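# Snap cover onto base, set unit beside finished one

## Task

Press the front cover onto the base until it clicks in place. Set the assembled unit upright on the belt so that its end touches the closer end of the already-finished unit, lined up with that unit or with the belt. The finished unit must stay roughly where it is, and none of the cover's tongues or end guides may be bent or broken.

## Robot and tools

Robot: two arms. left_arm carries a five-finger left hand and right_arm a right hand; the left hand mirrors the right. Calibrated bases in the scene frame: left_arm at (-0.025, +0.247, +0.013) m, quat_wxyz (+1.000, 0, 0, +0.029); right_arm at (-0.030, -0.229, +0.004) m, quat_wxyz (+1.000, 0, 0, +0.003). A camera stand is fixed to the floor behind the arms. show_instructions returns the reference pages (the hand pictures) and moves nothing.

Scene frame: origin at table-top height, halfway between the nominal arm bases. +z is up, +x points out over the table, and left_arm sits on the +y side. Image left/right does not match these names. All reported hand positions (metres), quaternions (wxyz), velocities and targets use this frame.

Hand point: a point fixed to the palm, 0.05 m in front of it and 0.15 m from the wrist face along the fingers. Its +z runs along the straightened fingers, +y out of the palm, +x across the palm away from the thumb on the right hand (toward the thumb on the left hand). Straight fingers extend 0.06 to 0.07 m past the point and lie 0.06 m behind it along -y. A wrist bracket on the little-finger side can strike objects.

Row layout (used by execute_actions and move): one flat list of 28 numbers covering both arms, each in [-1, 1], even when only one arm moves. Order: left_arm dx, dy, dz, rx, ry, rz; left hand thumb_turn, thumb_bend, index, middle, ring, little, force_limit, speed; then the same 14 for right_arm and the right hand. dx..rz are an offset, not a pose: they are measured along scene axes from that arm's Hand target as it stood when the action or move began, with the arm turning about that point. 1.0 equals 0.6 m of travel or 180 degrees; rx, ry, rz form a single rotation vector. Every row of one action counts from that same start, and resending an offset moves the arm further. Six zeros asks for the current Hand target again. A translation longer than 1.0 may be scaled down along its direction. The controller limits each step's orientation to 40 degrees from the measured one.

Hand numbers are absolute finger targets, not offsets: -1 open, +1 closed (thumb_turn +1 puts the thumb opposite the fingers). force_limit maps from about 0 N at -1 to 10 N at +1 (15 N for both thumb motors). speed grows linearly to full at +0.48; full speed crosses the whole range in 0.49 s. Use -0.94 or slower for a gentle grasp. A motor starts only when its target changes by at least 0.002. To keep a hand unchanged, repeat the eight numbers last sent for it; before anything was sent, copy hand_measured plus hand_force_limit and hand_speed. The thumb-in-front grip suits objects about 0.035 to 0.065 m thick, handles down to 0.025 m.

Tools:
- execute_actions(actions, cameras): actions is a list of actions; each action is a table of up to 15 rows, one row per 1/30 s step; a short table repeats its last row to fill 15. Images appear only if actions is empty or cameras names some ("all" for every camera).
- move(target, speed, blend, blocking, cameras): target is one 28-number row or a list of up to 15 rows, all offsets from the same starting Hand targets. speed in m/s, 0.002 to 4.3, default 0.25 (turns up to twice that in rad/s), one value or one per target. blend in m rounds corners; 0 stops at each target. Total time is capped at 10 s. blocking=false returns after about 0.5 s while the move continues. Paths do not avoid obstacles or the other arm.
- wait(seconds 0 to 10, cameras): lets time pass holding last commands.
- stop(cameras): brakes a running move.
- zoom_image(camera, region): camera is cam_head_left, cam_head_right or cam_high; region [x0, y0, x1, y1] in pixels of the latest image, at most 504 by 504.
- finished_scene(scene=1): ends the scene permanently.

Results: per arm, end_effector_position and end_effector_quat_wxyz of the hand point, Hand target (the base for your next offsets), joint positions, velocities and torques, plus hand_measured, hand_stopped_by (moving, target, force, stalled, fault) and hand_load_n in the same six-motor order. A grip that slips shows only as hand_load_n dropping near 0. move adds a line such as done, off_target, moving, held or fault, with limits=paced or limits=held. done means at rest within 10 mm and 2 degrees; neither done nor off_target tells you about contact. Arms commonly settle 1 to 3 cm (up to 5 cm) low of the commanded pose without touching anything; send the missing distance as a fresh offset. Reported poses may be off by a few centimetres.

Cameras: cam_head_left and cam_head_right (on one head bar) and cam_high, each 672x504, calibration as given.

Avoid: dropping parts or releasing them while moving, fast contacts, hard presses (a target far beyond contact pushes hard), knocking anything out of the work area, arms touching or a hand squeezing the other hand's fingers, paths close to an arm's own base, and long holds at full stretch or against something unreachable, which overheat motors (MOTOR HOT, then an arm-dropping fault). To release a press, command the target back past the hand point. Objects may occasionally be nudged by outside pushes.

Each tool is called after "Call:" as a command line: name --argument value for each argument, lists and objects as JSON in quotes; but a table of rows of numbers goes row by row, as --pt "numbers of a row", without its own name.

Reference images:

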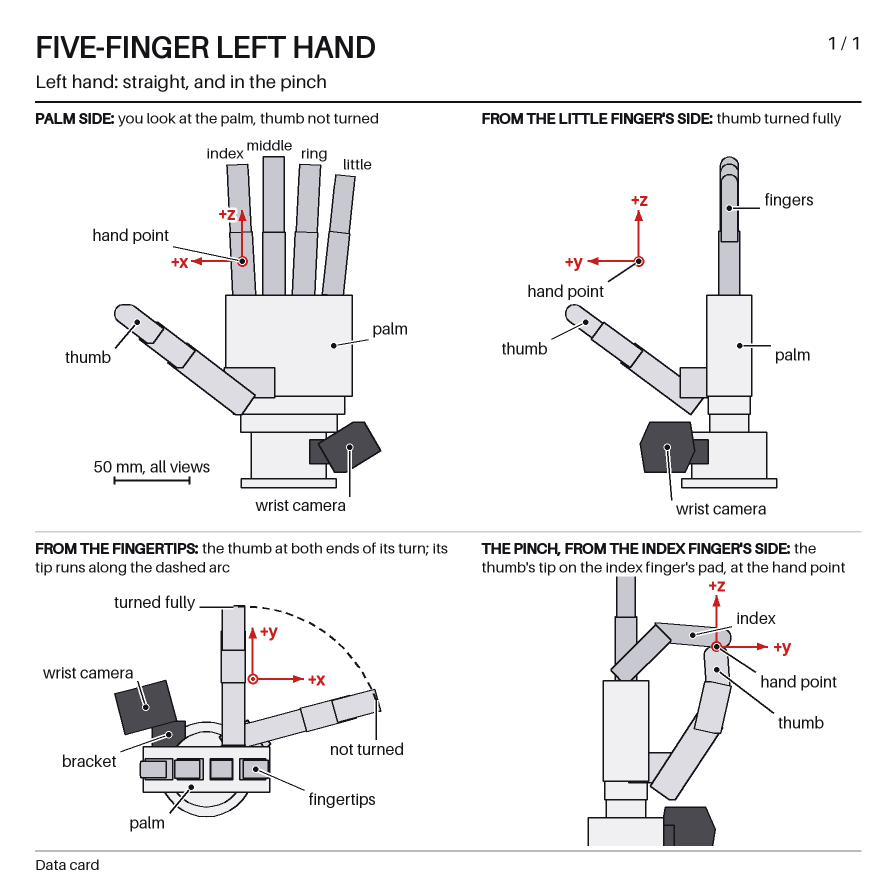

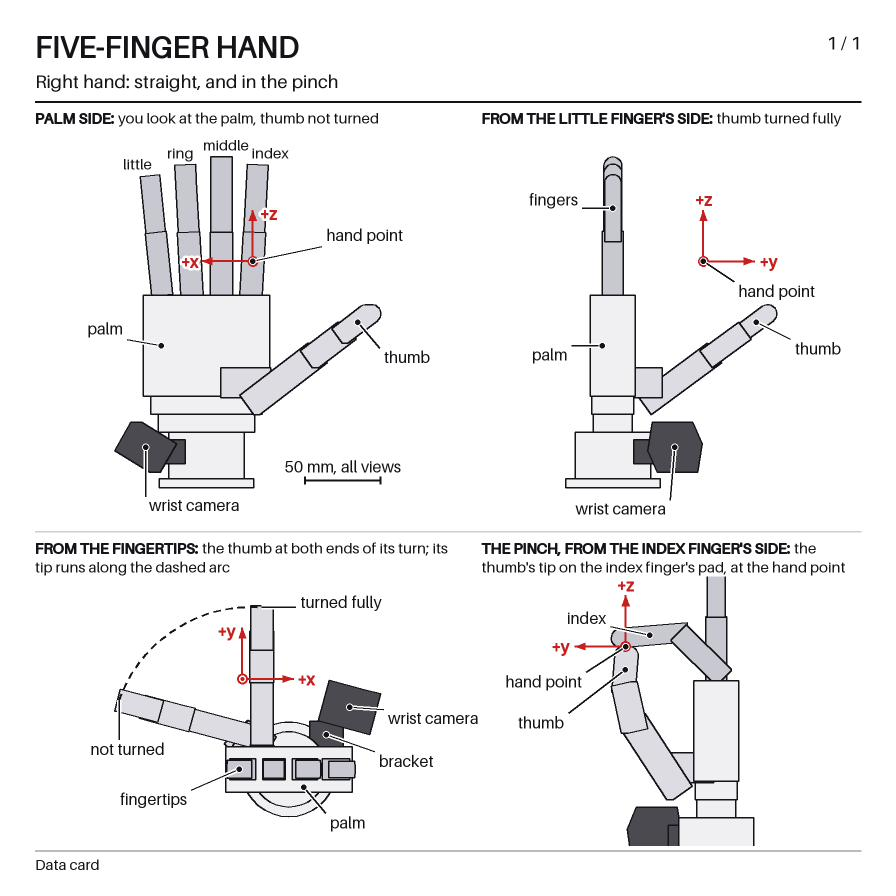

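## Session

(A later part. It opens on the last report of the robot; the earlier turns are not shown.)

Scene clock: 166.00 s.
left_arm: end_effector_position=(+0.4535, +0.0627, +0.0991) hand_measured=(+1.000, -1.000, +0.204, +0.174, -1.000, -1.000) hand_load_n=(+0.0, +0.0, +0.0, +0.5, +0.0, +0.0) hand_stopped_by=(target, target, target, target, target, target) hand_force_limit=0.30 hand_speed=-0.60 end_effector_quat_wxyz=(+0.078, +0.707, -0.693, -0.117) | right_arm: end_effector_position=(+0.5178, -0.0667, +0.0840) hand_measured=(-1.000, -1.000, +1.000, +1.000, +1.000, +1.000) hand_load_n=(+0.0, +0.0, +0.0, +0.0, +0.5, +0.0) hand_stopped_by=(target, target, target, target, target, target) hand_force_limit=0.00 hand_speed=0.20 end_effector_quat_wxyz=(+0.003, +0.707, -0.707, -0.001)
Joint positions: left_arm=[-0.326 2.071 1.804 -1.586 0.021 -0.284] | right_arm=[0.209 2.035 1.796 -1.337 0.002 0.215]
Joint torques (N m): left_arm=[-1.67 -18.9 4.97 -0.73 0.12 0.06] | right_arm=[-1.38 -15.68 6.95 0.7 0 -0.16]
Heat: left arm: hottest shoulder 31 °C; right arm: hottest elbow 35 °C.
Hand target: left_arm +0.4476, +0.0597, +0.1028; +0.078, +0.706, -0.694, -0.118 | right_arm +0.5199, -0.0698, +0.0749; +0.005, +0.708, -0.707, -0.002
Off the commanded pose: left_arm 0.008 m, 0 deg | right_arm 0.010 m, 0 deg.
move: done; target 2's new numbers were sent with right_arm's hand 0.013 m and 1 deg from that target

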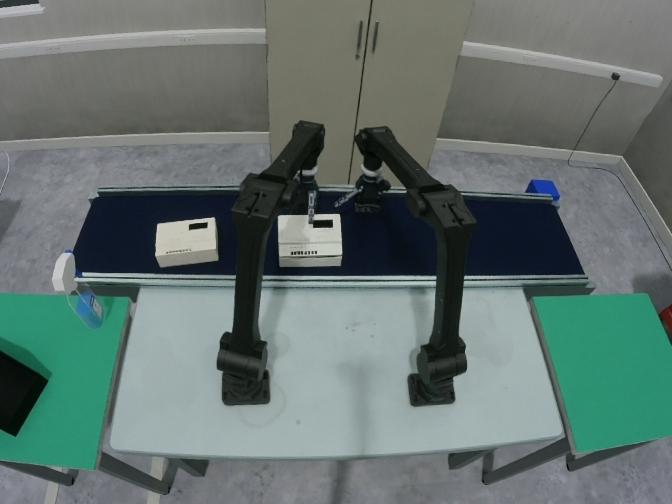

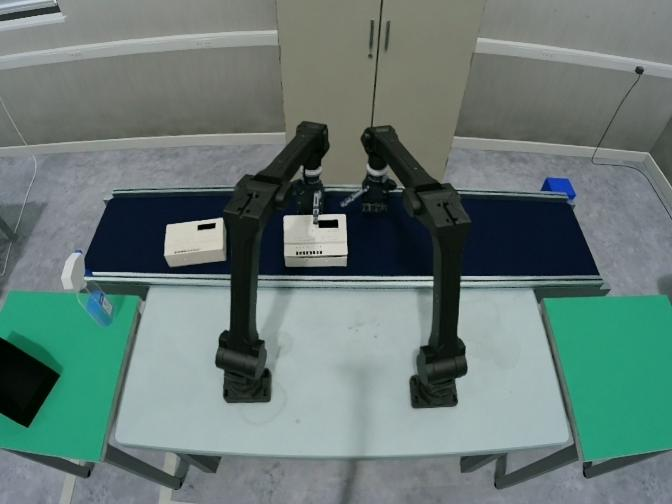

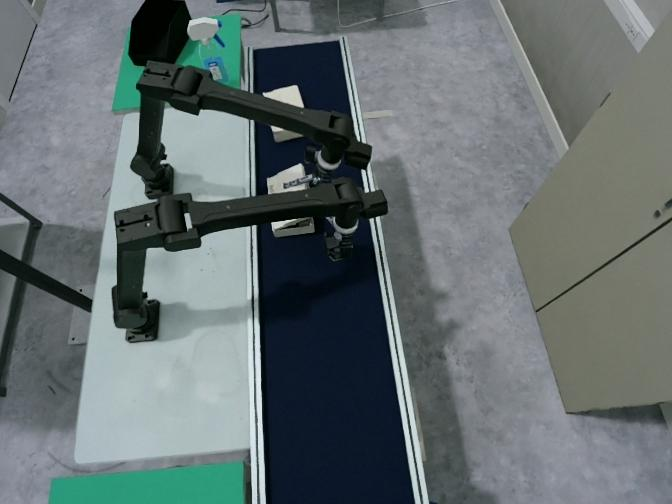

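Call:
move --pt "0 0 0 0 0 0 1 -1 0.205 0.175 -1 -1 0.3 -0.6 -0.01 0.0 -0.0267 0 0 0 -1 -1 1 1 1 1 0 0.2" --pt "0 0 0 0 0 0 1 -1 0.205 0.175 -1 -1 0.3 -0.6 -0.045 0.0 -0.0267 0 0 0 -1 -1 1 1 1 1 0 0.2" --speed 0.06 --cameras '["cam_high", "cam_head_right", "cam_head_left"]'

Call:
zoom_image --camera "cam_head_right" --region '[275, 180, 395, 270]'

Scene clock: 168.20 s.
left_arm: end_effector_position=(+0.4535, +0.0627, +0.0991) hand_measured=(+1.000, -1.000, +0.204, +0.174, -1.000, -1.000) hand_load_n=(+0.0, +0.0, +0.0, +0.5, +0.0, +0.0) hand_stopped_by=(target, target, target, target, target, target) hand_force_limit=0.30 hand_speed=-0.60 end_effector_quat_wxyz=(+0.078, +0.707, -0.693, -0.117) | right_arm: end_effector_position=(+0.4923, -0.0722, +0.0556) hand_measured=(-1.000, -1.000, +1.000, +1.000, +1.000, +1.000) hand_load_n=(+0.0, +0.0, +0.0, +0.0, +0.0, +0.0) hand_stopped_by=(target, target, target, target, target, target) hand_force_limit=0.00 hand_speed=0.20 end_effector_quat_wxyz=(+0.011, +0.707, -0.707, -0.006)
Joint positions: left_arm=[-0.326 2.071 1.804 -1.586 0.021 -0.284] | right_arm=[0.209 2.004 1.665 -1.258 0.002 0.215]
Joint torques (N m): left_arm=[-1.73 -18.78 4.97 -0.76 0.11 0.05] | right_arm=[-0.56 -16.97 6.34 0.76 0 -0.06]
Heat: left arm: hottest shoulder 31 °C; right arm: hottest elbow 34 °C.
Hand target: left_arm +0.4476, +0.0597, +0.1028; +0.078, +0.706, -0.694, -0.118 | right_arm +0.4930, -0.0698, +0.0589; +0.005, +0.708, -0.707, -0.002
Off the commanded pose: left_arm 0.008 m, 0 deg | right_arm 0.004 m, 1 deg.
move: done

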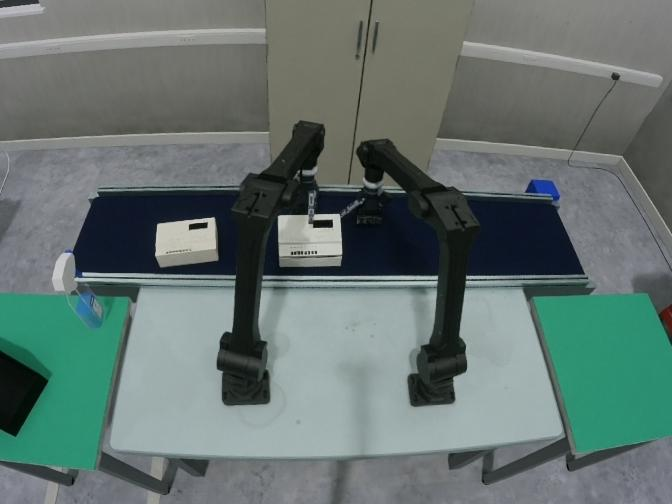

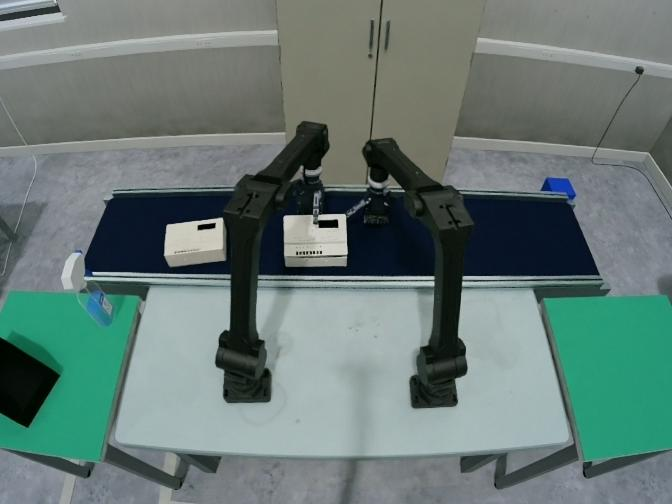

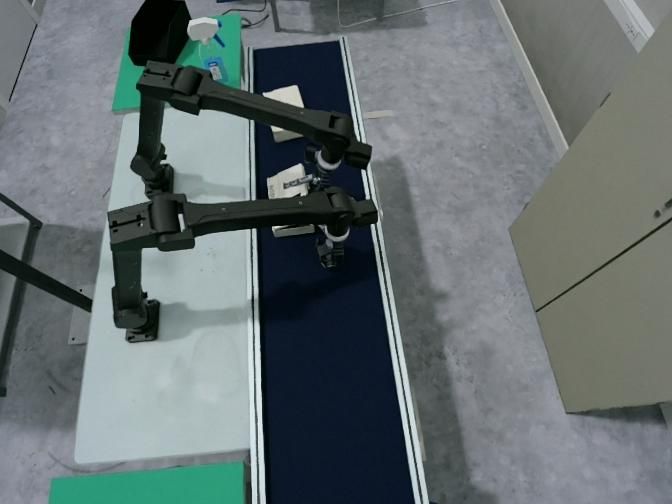

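Scaled by 4.200 from the camera's 672x504 image, which has a finer 960x720 frame.

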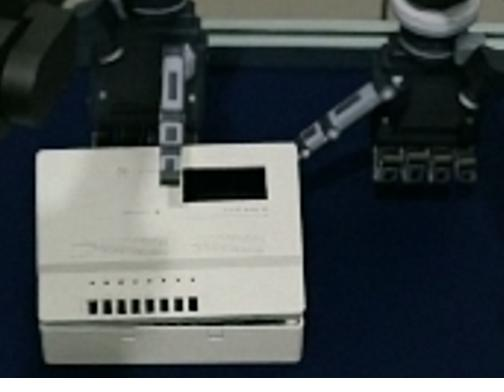

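Call:
move --pt "0 0 0 0 0 0 1 -1 0.205 0.175 -1 -1 0.3 -0.6 0.025 0.0 0.0135 0 0 0 -1 -1 1 1 1 1 0 0.2" --pt "0 0 0 0 0 0 1 -1 0.205 0.175 -1 -1 0.3 -0.6 0.025 0.05 0.0135 0 0 0 -1 -1 1 1 1 1 0 0.2" --speed 0.06 --cameras '["cam_high", "cam_head_right", "cam_head_left"]'

Call:
zoom_image --camera "cam_head_right" --region '[275, 180, 395, 270]'

Scene clock: 170.70 s.
left_arm: end_effector_position=(+0.4535, +0.0627, +0.0991) hand_measured=(+1.000, -1.000, +0.204, +0.174, -1.000, -1.000) hand_load_n=(+0.0, -0.5, +0.0, +0.5, +0.5, +0.0) hand_stopped_by=(target, target, target, target, target, target) hand_force_limit=0.30 hand_speed=-0.60 end_effector_quat_wxyz=(+0.078, +0.707, -0.693, -0.117) | right_arm: end_effector_position=(+0.4955, -0.0468, +0.0641) hand_measured=(-1.000, -1.000, +1.000, +1.000, +1.000, +1.000) hand_load_n=(+0.0, +0.0, +0.0, +0.0, +0.0, +0.0) hand_stopped_by=(target, target, target, target, target, target) hand_force_limit=0.00 hand_speed=0.20 end_effector_quat_wxyz=(+0.011, +0.709, -0.705, -0.005)
Joint positions: left_arm=[-0.326 2.071 1.804 -1.586 0.021 -0.284] | right_arm=[0.249 2.019 1.713 -1.29 0.002 0.249]
Joint torques (N m): left_arm=[-1.73 -18.84 4.94 -0.69 0.12 0.06] | right_arm=[-0.44 -15.09 10.54 0.01 -0.03 0.06]
Heat: left arm: hottest shoulder 31 °C; right arm: hottest elbow 35 °C.
Hand target: left_arm +0.4476, +0.0597, +0.1028; +0.078, +0.706, -0.694, -0.118 | right_arm +0.5080, -0.0400, +0.0669; +0.005, +0.707, -0.707, -0.002
Off the commanded pose: left_arm 0.008 m, 0 deg | right_arm 0.015 m, 1 deg.
move: off_target (right_arm)

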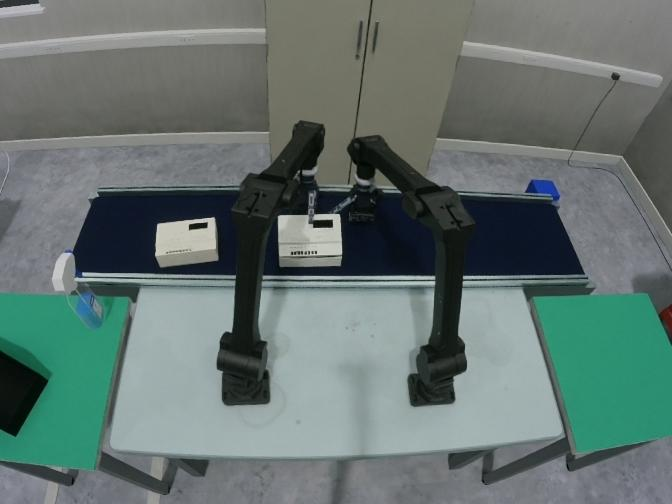

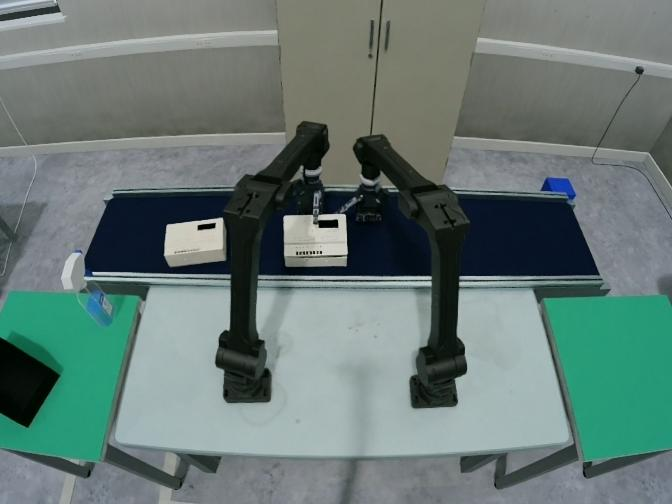

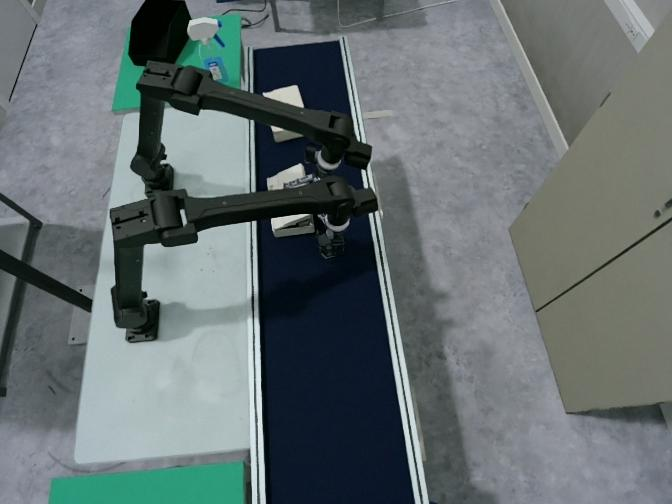

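Scaled by 4.200 from the camera's 672x504 image, which has a finer 960x720 frame.

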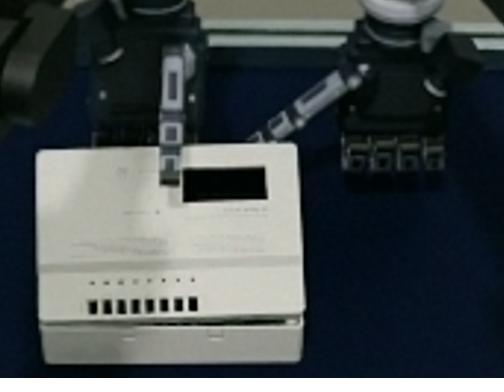

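Call:
move --pt "0 0 0 0 0 0 1 -1 0.205 0.175 -1 -1 0.3 -0.6 -0.0367 -0.005 0.0 0 0 0 -1 -1 1 1 1 1 0 0.2" --speed 0.04 --cameras '["cam_high", "cam_head_right", "cam_head_left"]'

Call:
zoom_image --camera "cam_head_right" --region '[275, 180, 395, 270]'

Call:
zoom_image --camera "cam_head_right" --region '[280, 245, 350, 270]'

Scene clock: 172.33 s.
left_arm: end_effector_position=(+0.4535, +0.0627, +0.0991) hand_measured=(+1.000, -1.000, +0.204, +0.174, -1.000, -1.000) hand_load_n=(+0.0, +0.0, +0.0, +0.5, +0.5, +0.0) hand_stopped_by=(target, target, target, target, target, target) hand_force_limit=0.30 hand_speed=-0.60 end_effector_quat_wxyz=(+0.078, +0.707, -0.693, -0.117) | right_arm: end_effector_position=(+0.4862, -0.0490, +0.0618) hand_measured=(-1.000, -1.000, +1.000, +1.000, +1.000, +1.000) hand_load_n=(+0.0, +0.0, +0.0, +0.5, +0.0, +0.0) hand_stopped_by=(target, target, target, target, target, target) hand_force_limit=0.00 hand_speed=0.20 end_effector_quat_wxyz=(+0.013, +0.707, -0.707, -0.007)
Joint positions: left_arm=[-0.326 2.071 1.804 -1.586 0.021 -0.284] | right_arm=[0.249 2 1.675 -1.276 0.002 0.254]
Joint torques (N m): left_arm=[-1.67 -18.73 4.97 -0.73 0.11 0.07] | right_arm=[-0.15 -17.67 6.38 0.69 -0.03 0.03]
Heat: left arm: hottest shoulder 31 °C; right arm: hottest elbow 35 °C.
Hand target: left_arm +0.4476, +0.0597, +0.1028; +0.078, +0.706, -0.694, -0.118 | right_arm +0.4859, -0.0430, +0.0670; +0.005, +0.707, -0.707, -0.002
Off the commanded pose: left_arm 0.008 m, 0 deg | right_arm 0.008 m, 1 deg.
move: done

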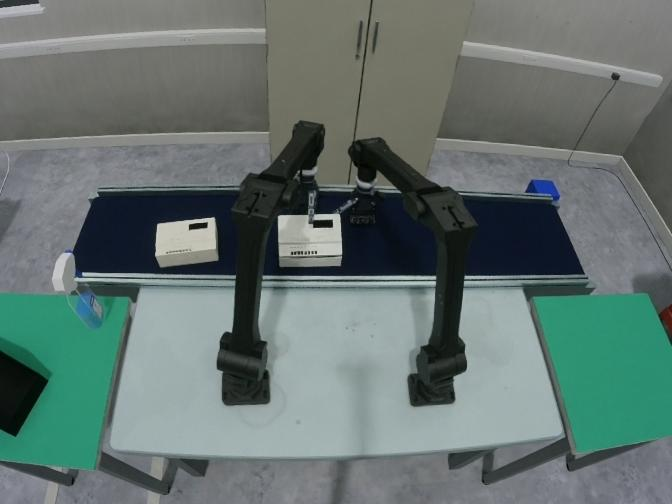

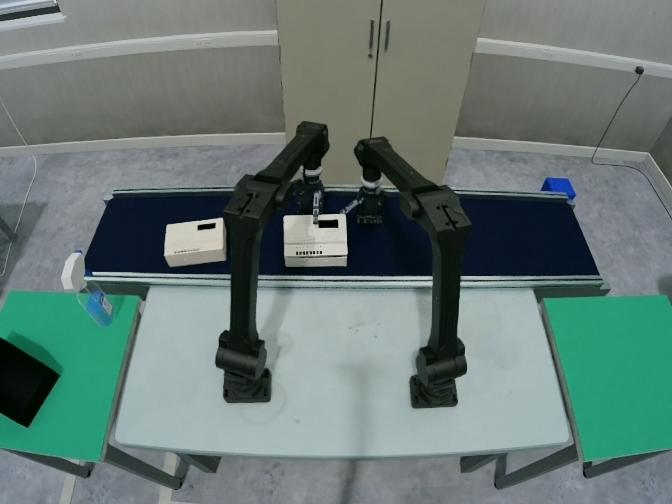

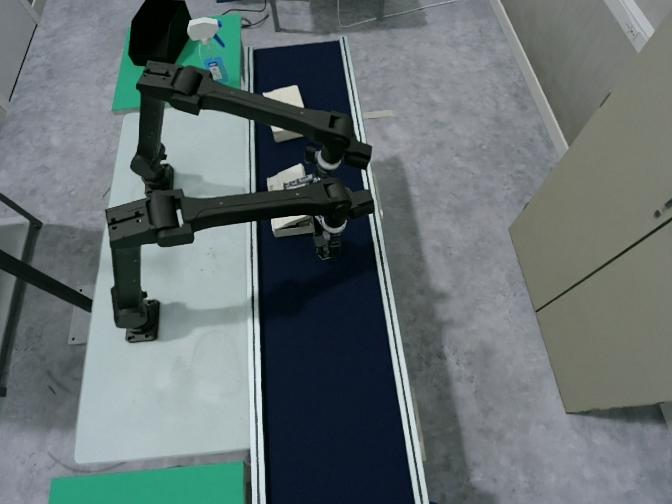

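Scaled by 4.200 from the camera's 672x504 image, which has a finer 960x720 frame.

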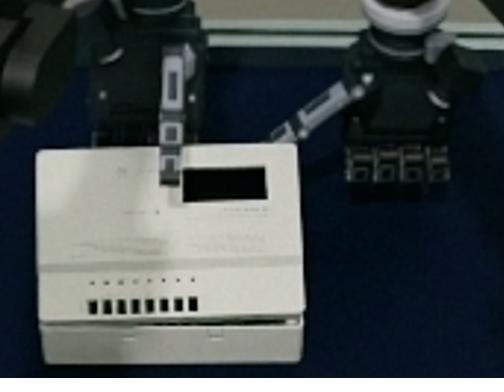

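Scaled by 7.200 from the camera's 672x504 image, which has a finer 960x720 frame.

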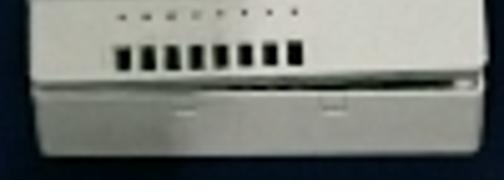

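Call:
move --pt "0 0 0 0 0 0 1 -1 0.205 0.175 -1 -1 0.3 -0.6 -0.0133 0.0 0.0 0 0 0 -1 -1 1 1 1 1 0 0.2" --speed 0.03 --cameras '["cam_head_right"]'

Call:
zoom_image --camera "cam_head_right" --region '[275, 180, 395, 270]'

Call:
zoom_image --camera "cam_head_right" --region '[280, 245, 350, 270]'

Scene clock: 173.47 s.
left_arm: end_effector_position=(+0.4535, +0.0627, +0.0993) hand_measured=(+1.000, -1.000, +0.204, +0.174, -1.000, -1.000) hand_load_n=(+0.0, +0.0, +0.0, +0.5, +0.5, +0.0) hand_stopped_by=(target, target, target, target, target, target) hand_force_limit=0.30 hand_speed=-0.60 end_effector_quat_wxyz=(+0.078, +0.707, -0.693, -0.117) | right_arm: end_effector_position=(+0.4793, -0.0503, +0.0615) hand_measured=(-1.000, -1.000, +1.000, +1.000, +1.000, +1.000) hand_load_n=(+0.0, +0.0, +0.0, +0.0, +0.0, +0.0) hand_stopped_by=(target, target, target, target, target, target) hand_force_limit=0.00 hand_speed=0.20 end_effector_quat_wxyz=(+0.013, +0.706, -0.708, -0.007)
Joint positions: left_arm=[-0.326 2.07 1.804 -1.586 0.021 -0.284] | right_arm=[0.249 1.981 1.645 -1.264 0.002 0.259]
Joint torques (N m): left_arm=[-1.67 -18.9 4.96 -0.72 0.12 0.07] | right_arm=[0.15 -17.44 6.11 0.76 -0.04 -0.01]
Heat: left arm: hottest shoulder 31 °C; right arm: hottest elbow 34 °C.
Hand target: left_arm +0.4477, +0.0597, +0.1030; +0.078, +0.706, -0.694, -0.118 | right_arm +0.4780, -0.0430, +0.0671; +0.005, +0.707, -0.707, -0.002
Off the commanded pose: left_arm 0.007 m, 0 deg | right_arm 0.009 m, 1 deg.
move: done
Images, in order (width x height): cam_head_right 672x504.

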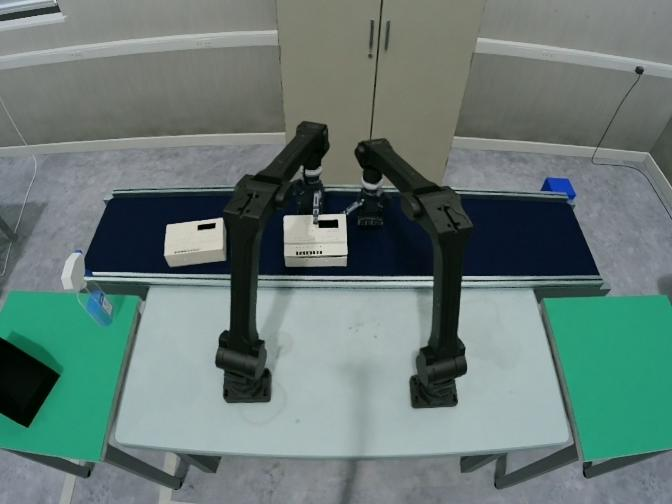

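Scaled by 4.200 from the camera's 672x504 image, which has a finer 960x720 frame.

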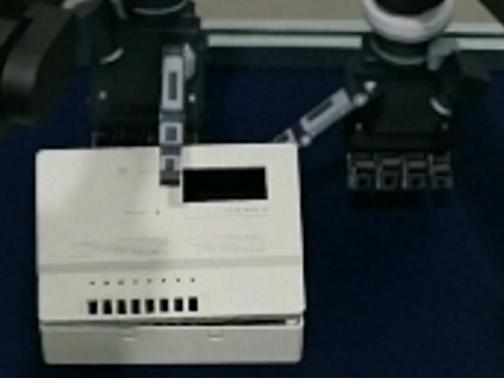

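Scaled by 7.200 from the camera's 672x504 image, which has a finer 960x720 frame.

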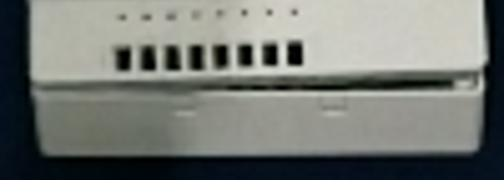

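Call:
move --pt "0 0 0 0 0 0 1 -1 0.205 0.175 -1 -1 0.3 -0.6 -0.0133 0.0 0.0 0 0 0 -1 -1 1 1 1 1 0 0.2" --speed 0.03 --cameras '["cam_head_right"]'

Call:
zoom_image --camera "cam_head_right" --region '[275, 180, 395, 270]'

Call:
zoom_image --camera "cam_head_right" --region '[280, 245, 350, 270]'

Scene clock: 174.60 s.
left_arm: end_effector_position=(+0.4536, +0.0626, +0.1004) hand_measured=(+1.000, -1.000, +0.204, +0.174, -1.000, -1.000) hand_load_n=(+0.0, +0.0, +0.0, +0.5, +0.0, +0.0) hand_stopped_by=(target, target, target, target, target, target) hand_force_limit=0.30 hand_speed=-0.60 end_effector_quat_wxyz=(+0.077, +0.707, -0.693, -0.116) | right_arm: end_effector_position=(+0.4726, -0.0507, +0.0618) hand_measured=(-1.000, -1.000, +1.000, +1.000, +1.000, +1.000) hand_load_n=(+0.0, +0.0, +0.0, +0.0, +0.0, +0.0) hand_stopped_by=(target, target, target, target, target, target) hand_force_limit=0.00 hand_speed=0.20 end_effector_quat_wxyz=(+0.012, +0.704, -0.710, -0.006)
Joint positions: left_arm=[-0.326 2.068 1.804 -1.586 0.021 -0.284] | right_arm=[0.251 1.961 1.615 -1.251 0.002 0.265]
Joint torques (N m): left_arm=[-1.67 -18.67 4.98 -0.72 0.12 0.07] | right_arm=[0.32 -17.2 6.15 0.61 -0.04 -0.08]
Heat: left arm: hottest shoulder 31 °C; right arm: hottest elbow 34 °C.
Hand target: left_arm +0.4477, +0.0597, +0.1029; +0.078, +0.706, -0.694, -0.118 | right_arm +0.4700, -0.0429, +0.0671; +0.005, +0.707, -0.707, -0.002
Off the commanded pose: left_arm 0.007 m, 0 deg | right_arm 0.010 m, 1 deg.
move: done
Images, in order (width x height): cam_head_right 672x504.

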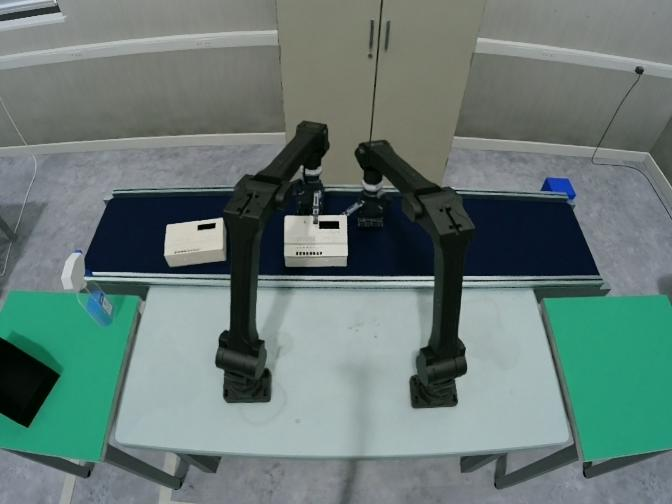

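Scaled by 4.200 from the camera's 672x504 image, which has a finer 960x720 frame.

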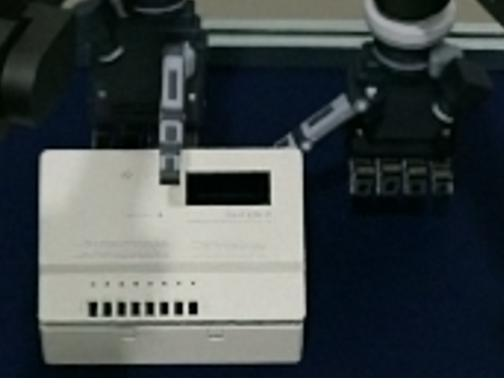

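Scaled by 7.200 from the camera's 672x504 image, which has a finer 960x720 frame.

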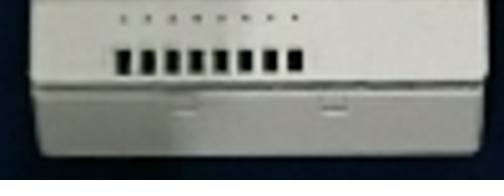

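Call:
zoom_image --camera "cam_head_right" --region '[325, 245, 355, 275]'

Call:
zoom_image --camera "cam_head_right" --region '[275, 245, 305, 275]'

Call:
wait --seconds 0 --cameras '["cam_head_left", "cam_high"]'

Call:
zoom_image --camera "cam_head_left" --region '[320, 245, 350, 275]'

Call:
zoom_image --camera "cam_head_left" --region '[270, 245, 300, 275]'

Scaled by 16.800 from the camera's 672x504 image, which has a finer 960x720 frame.

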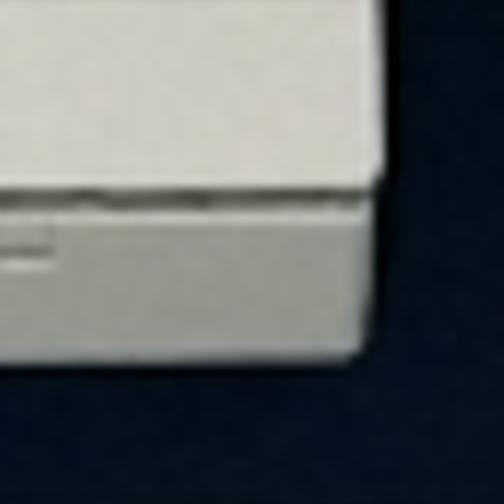

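Scaled by 16.800 from the camera's 672x504 image, which has a finer 960x720 frame.

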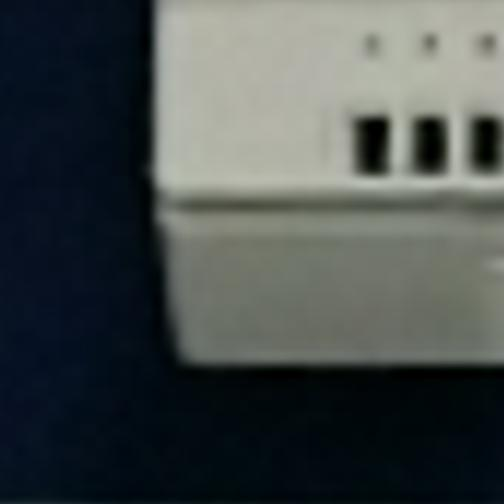

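Scene clock: 175.87 s.
left_arm: end_effector_position=(+0.4536, +0.0626, +0.1004) hand_measured=(+1.000, -1.000, +0.204, +0.174, -1.000, -1.000) hand_load_n=(+0.0, -0.5, +0.0, +0.5, +0.0, +0.0) hand_stopped_by=(target, target, target, target, target, target) hand_force_limit=0.30 hand_speed=-0.60 end_effector_quat_wxyz=(+0.077, +0.707, -0.693, -0.116) | right_arm: end_effector_position=(+0.4725, -0.0507, +0.0617) hand_measured=(-1.000, -1.000, +1.000, +1.000, +1.000, +1.000) hand_load_n=(+0.0, +0.0, +0.0, +0.0, +0.0, +0.0) hand_stopped_by=(target, target, target, target, target, target) hand_force_limit=0.00 hand_speed=0.20 end_effector_quat_wxyz=(+0.012, +0.704, -0.710, -0.006)
Joint positions: left_arm=[-0.326 2.068 1.804 -1.586 0.021 -0.284] | right_arm=[0.251 1.961 1.615 -1.251 0.002 0.265]
Joint torques (N m): left_arm=[-1.61 -18.67 4.98 -0.72 0.12 0.06] | right_arm=[0.32 -17.08 6.17 0.59 -0.04 -0.02]
Heat: left arm: hottest shoulder 31 °C; right arm: hottest elbow 34 °C.
Hand target: left_arm +0.4477, +0.0597, +0.1029; +0.078, +0.706, -0.694, -0.118 | right_arm +0.4700, -0.0429, +0.0671; +0.005, +0.707, -0.707, -0.002
Off the commanded pose: left_arm 0.007 m, 0 deg | right_arm 0.010 m, 1 deg.
Images, in order (width x height): cam_head_left 672x504, cam_high 672x504.

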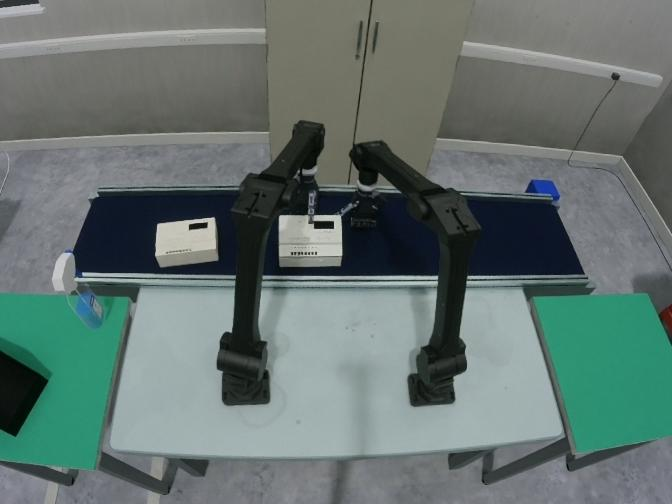

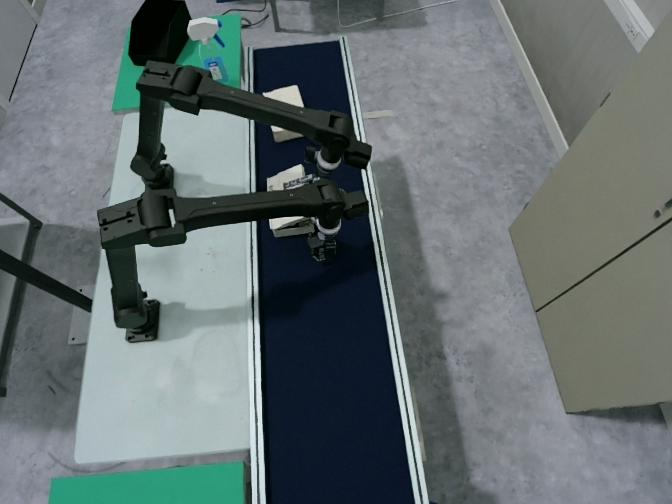

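Scaled by 16.800 from the camera's 672x504 image, which has a finer 960x720 frame.

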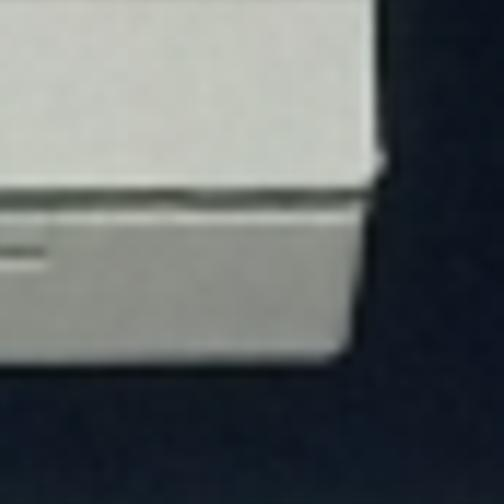

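Scaled by 16.800 from the camera's 672x504 image, which has a finer 960x720 frame.

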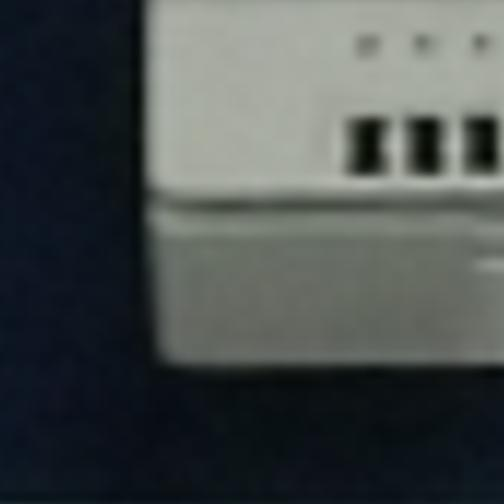

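Call:
move --pt "0 0 0 0 0 0 1 -1 -0.06 -0.09 -1 -1 0.3 -0.8 0 0.0 -0.018 0 0 0 -1 -1 1 1 1 1 0 0.2" --speed 0.03 --cameras '["cam_head_right", "cam_head_left"]'

Call:
zoom_image --camera "cam_head_right" --region '[275, 190, 375, 270]'

Scene clock: 177.60 s.
left_arm: end_effector_position=(+0.4536, +0.0626, +0.1006) hand_measured=(+1.000, -1.000, -0.060, -0.090, -1.000, -1.000) hand_load_n=(+0.0, +0.0, +0.5, +0.0, +0.0, +0.0) hand_stopped_by=(target, target, target, target, target, target) hand_force_limit=0.30 hand_speed=-0.80 end_effector_quat_wxyz=(+0.077, +0.707, -0.693, -0.116) | right_arm: end_effector_position=(+0.4741, -0.0501, +0.0562) hand_measured=(-1.000, -1.000, +1.000, +1.000, +1.000, +1.000) hand_load_n=(+0.0, +0.0, +0.0, +0.0, +0.0, +0.0) hand_stopped_by=(target, target, target, target, target, target) hand_force_limit=0.00 hand_speed=0.20 end_effector_quat_wxyz=(+0.006, +0.703, -0.711, -0.003)
Joint positions: left_arm=[-0.326 2.068 1.804 -1.586 0.021 -0.284] | right_arm=[0.251 1.961 1.601 -1.225 0.002 0.268]
Joint torques (N m): left_arm=[-1.67 -18.61 5 -0.7 0.12 0.06] | right_arm=[0.21 -16.38 6.16 0.64 -0.04 -0.06]
Heat: left arm: hottest shoulder 32 °C; right arm: hottest elbow 34 °C.
Hand target: left_arm +0.4476, +0.0597, +0.1028; +0.078, +0.706, -0.694, -0.118 | right_arm +0.4700, -0.0429, +0.0563; +0.005, +0.707, -0.707, -0.002
Off the commanded pose: left_arm 0.007 m, 0 deg | right_arm 0.008 m, 1 deg.
move: done
Images, in order (width x height): cam_head_left 672x504, cam_head_right 672x504.

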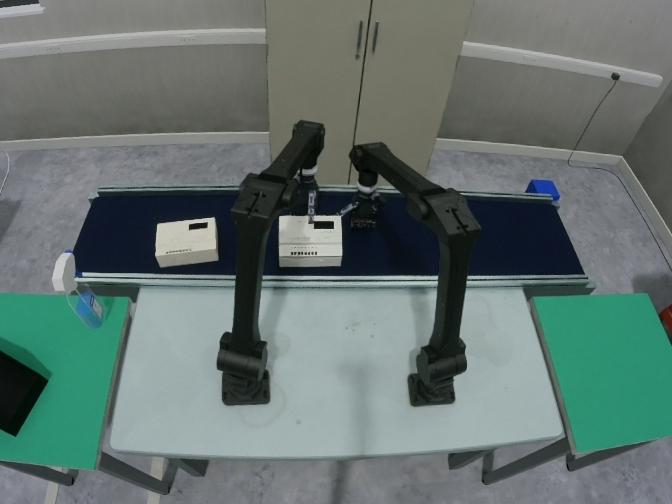

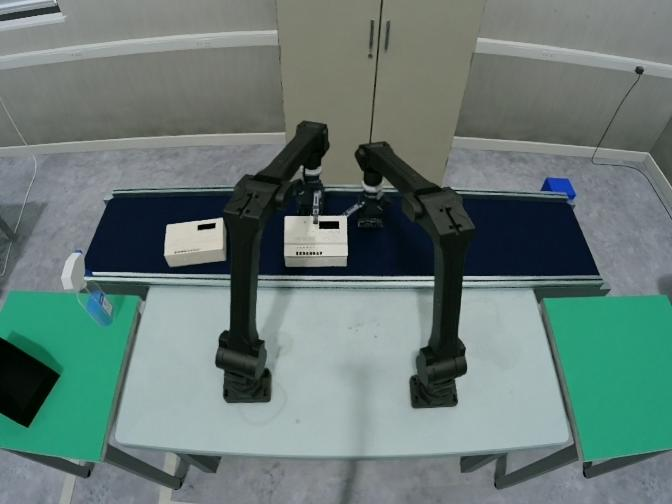

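Scaled by 5.040 from the camera's 672x504 image, which has a finer 960x720 frame.

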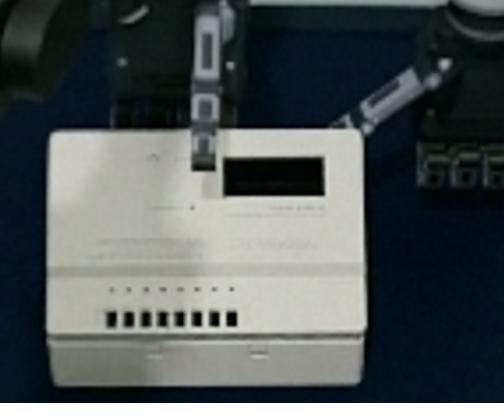

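Call:
move --pt "0.0917 0 0.01 0 0 0 1 -1 -0.06 -0.09 -1 -1 0.3 -0.8 0 0.0 0 0 0 0 -1 -1 1 1 1 1 0 0.2" --speed 0.05 --cameras '["cam_head_right", "cam_head_left", "cam_high"]'

Call:
zoom_image --camera "cam_head_right" --region '[275, 190, 375, 270]'

Call:
zoom_image --camera "cam_high" --region '[250, 150, 350, 250]'

Scene clock: 179.70 s.
left_arm: end_effector_position=(+0.4892, +0.0576, +0.1059) hand_measured=(+1.000, -1.000, -0.060, -0.090, -1.000, -1.000) hand_load_n=(+0.0, +0.0, +0.0, +0.0, +0.0, +0.0) hand_stopped_by=(target, target, target, target, target, target) hand_force_limit=0.30 hand_speed=-0.80 end_effector_quat_wxyz=(+0.080, +0.708, -0.692, -0.119) | right_arm: end_effector_position=(+0.4732, -0.0499, +0.0555) hand_measured=(-1.000, -1.000, +1.000, +1.000, +1.000, +1.000) hand_load_n=(+0.0, -0.5, +0.0, +0.0, +0.0, +0.0) hand_stopped_by=(target, target, target, target, target, target) hand_force_limit=0.00 hand_speed=0.20 end_effector_quat_wxyz=(+0.007, +0.703, -0.711, -0.003)
Joint positions: left_arm=[-0.318 2.173 1.993 -1.677 0.021 -0.279] | right_arm=[0.252 1.961 1.599 -1.224 0.002 0.268]
Joint torques (N m): left_arm=[-0.38 -17.55 9.52 -1.02 -0.1 0.23] | right_arm=[0.26 -16.32 6.22 0.58 -0.04 -0.06]
Heat: left arm: hottest shoulder 32 °C; right arm: hottest elbow 34 °C.
Hand target: left_arm +0.5026, +0.0596, +0.1088; +0.078, +0.706, -0.694, -0.118 | right_arm +0.4700, -0.0430, +0.0563; +0.005, +0.707, -0.707, -0.002
Off the commanded pose: left_arm 0.014 m, 0 deg | right_arm 0.008 m, 1 deg.
joint sent to its limit (left arm) — joint 4 (wrist pitch), lower limit. The joint targets still meet the commanded pose.
move: off_target (left_arm)

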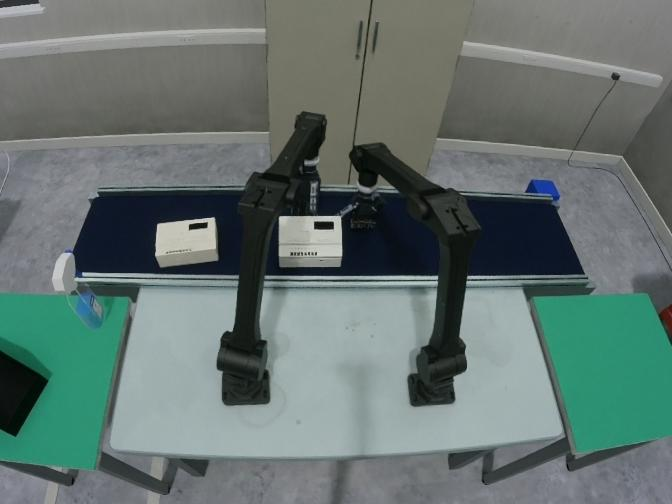

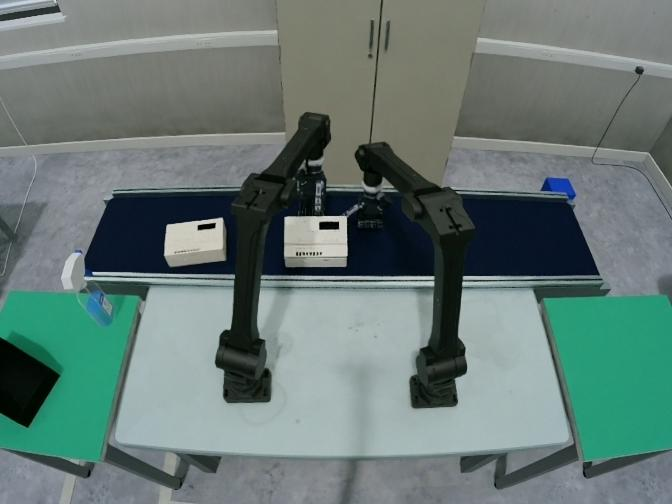

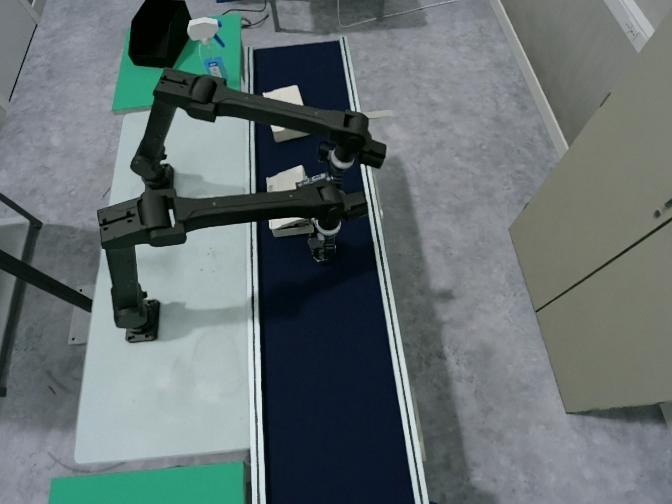

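Scaled by 5.040 from the camera's 672x504 image, which has a finer 960x720 frame.

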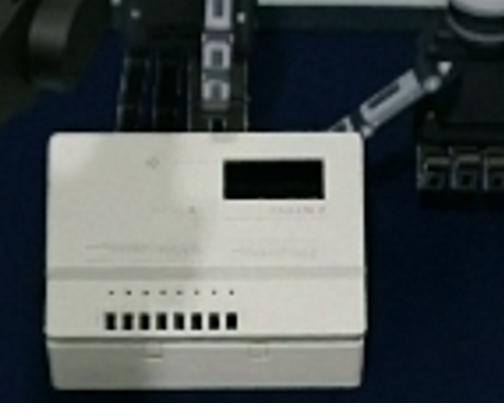

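Scaled by 5.040 from the camera's 672x504 image, which has a finer 960x720 frame.

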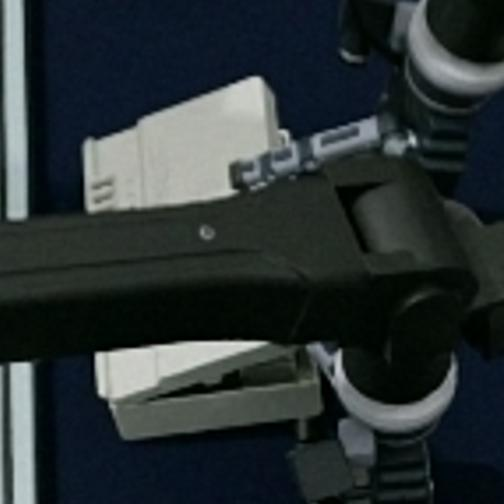

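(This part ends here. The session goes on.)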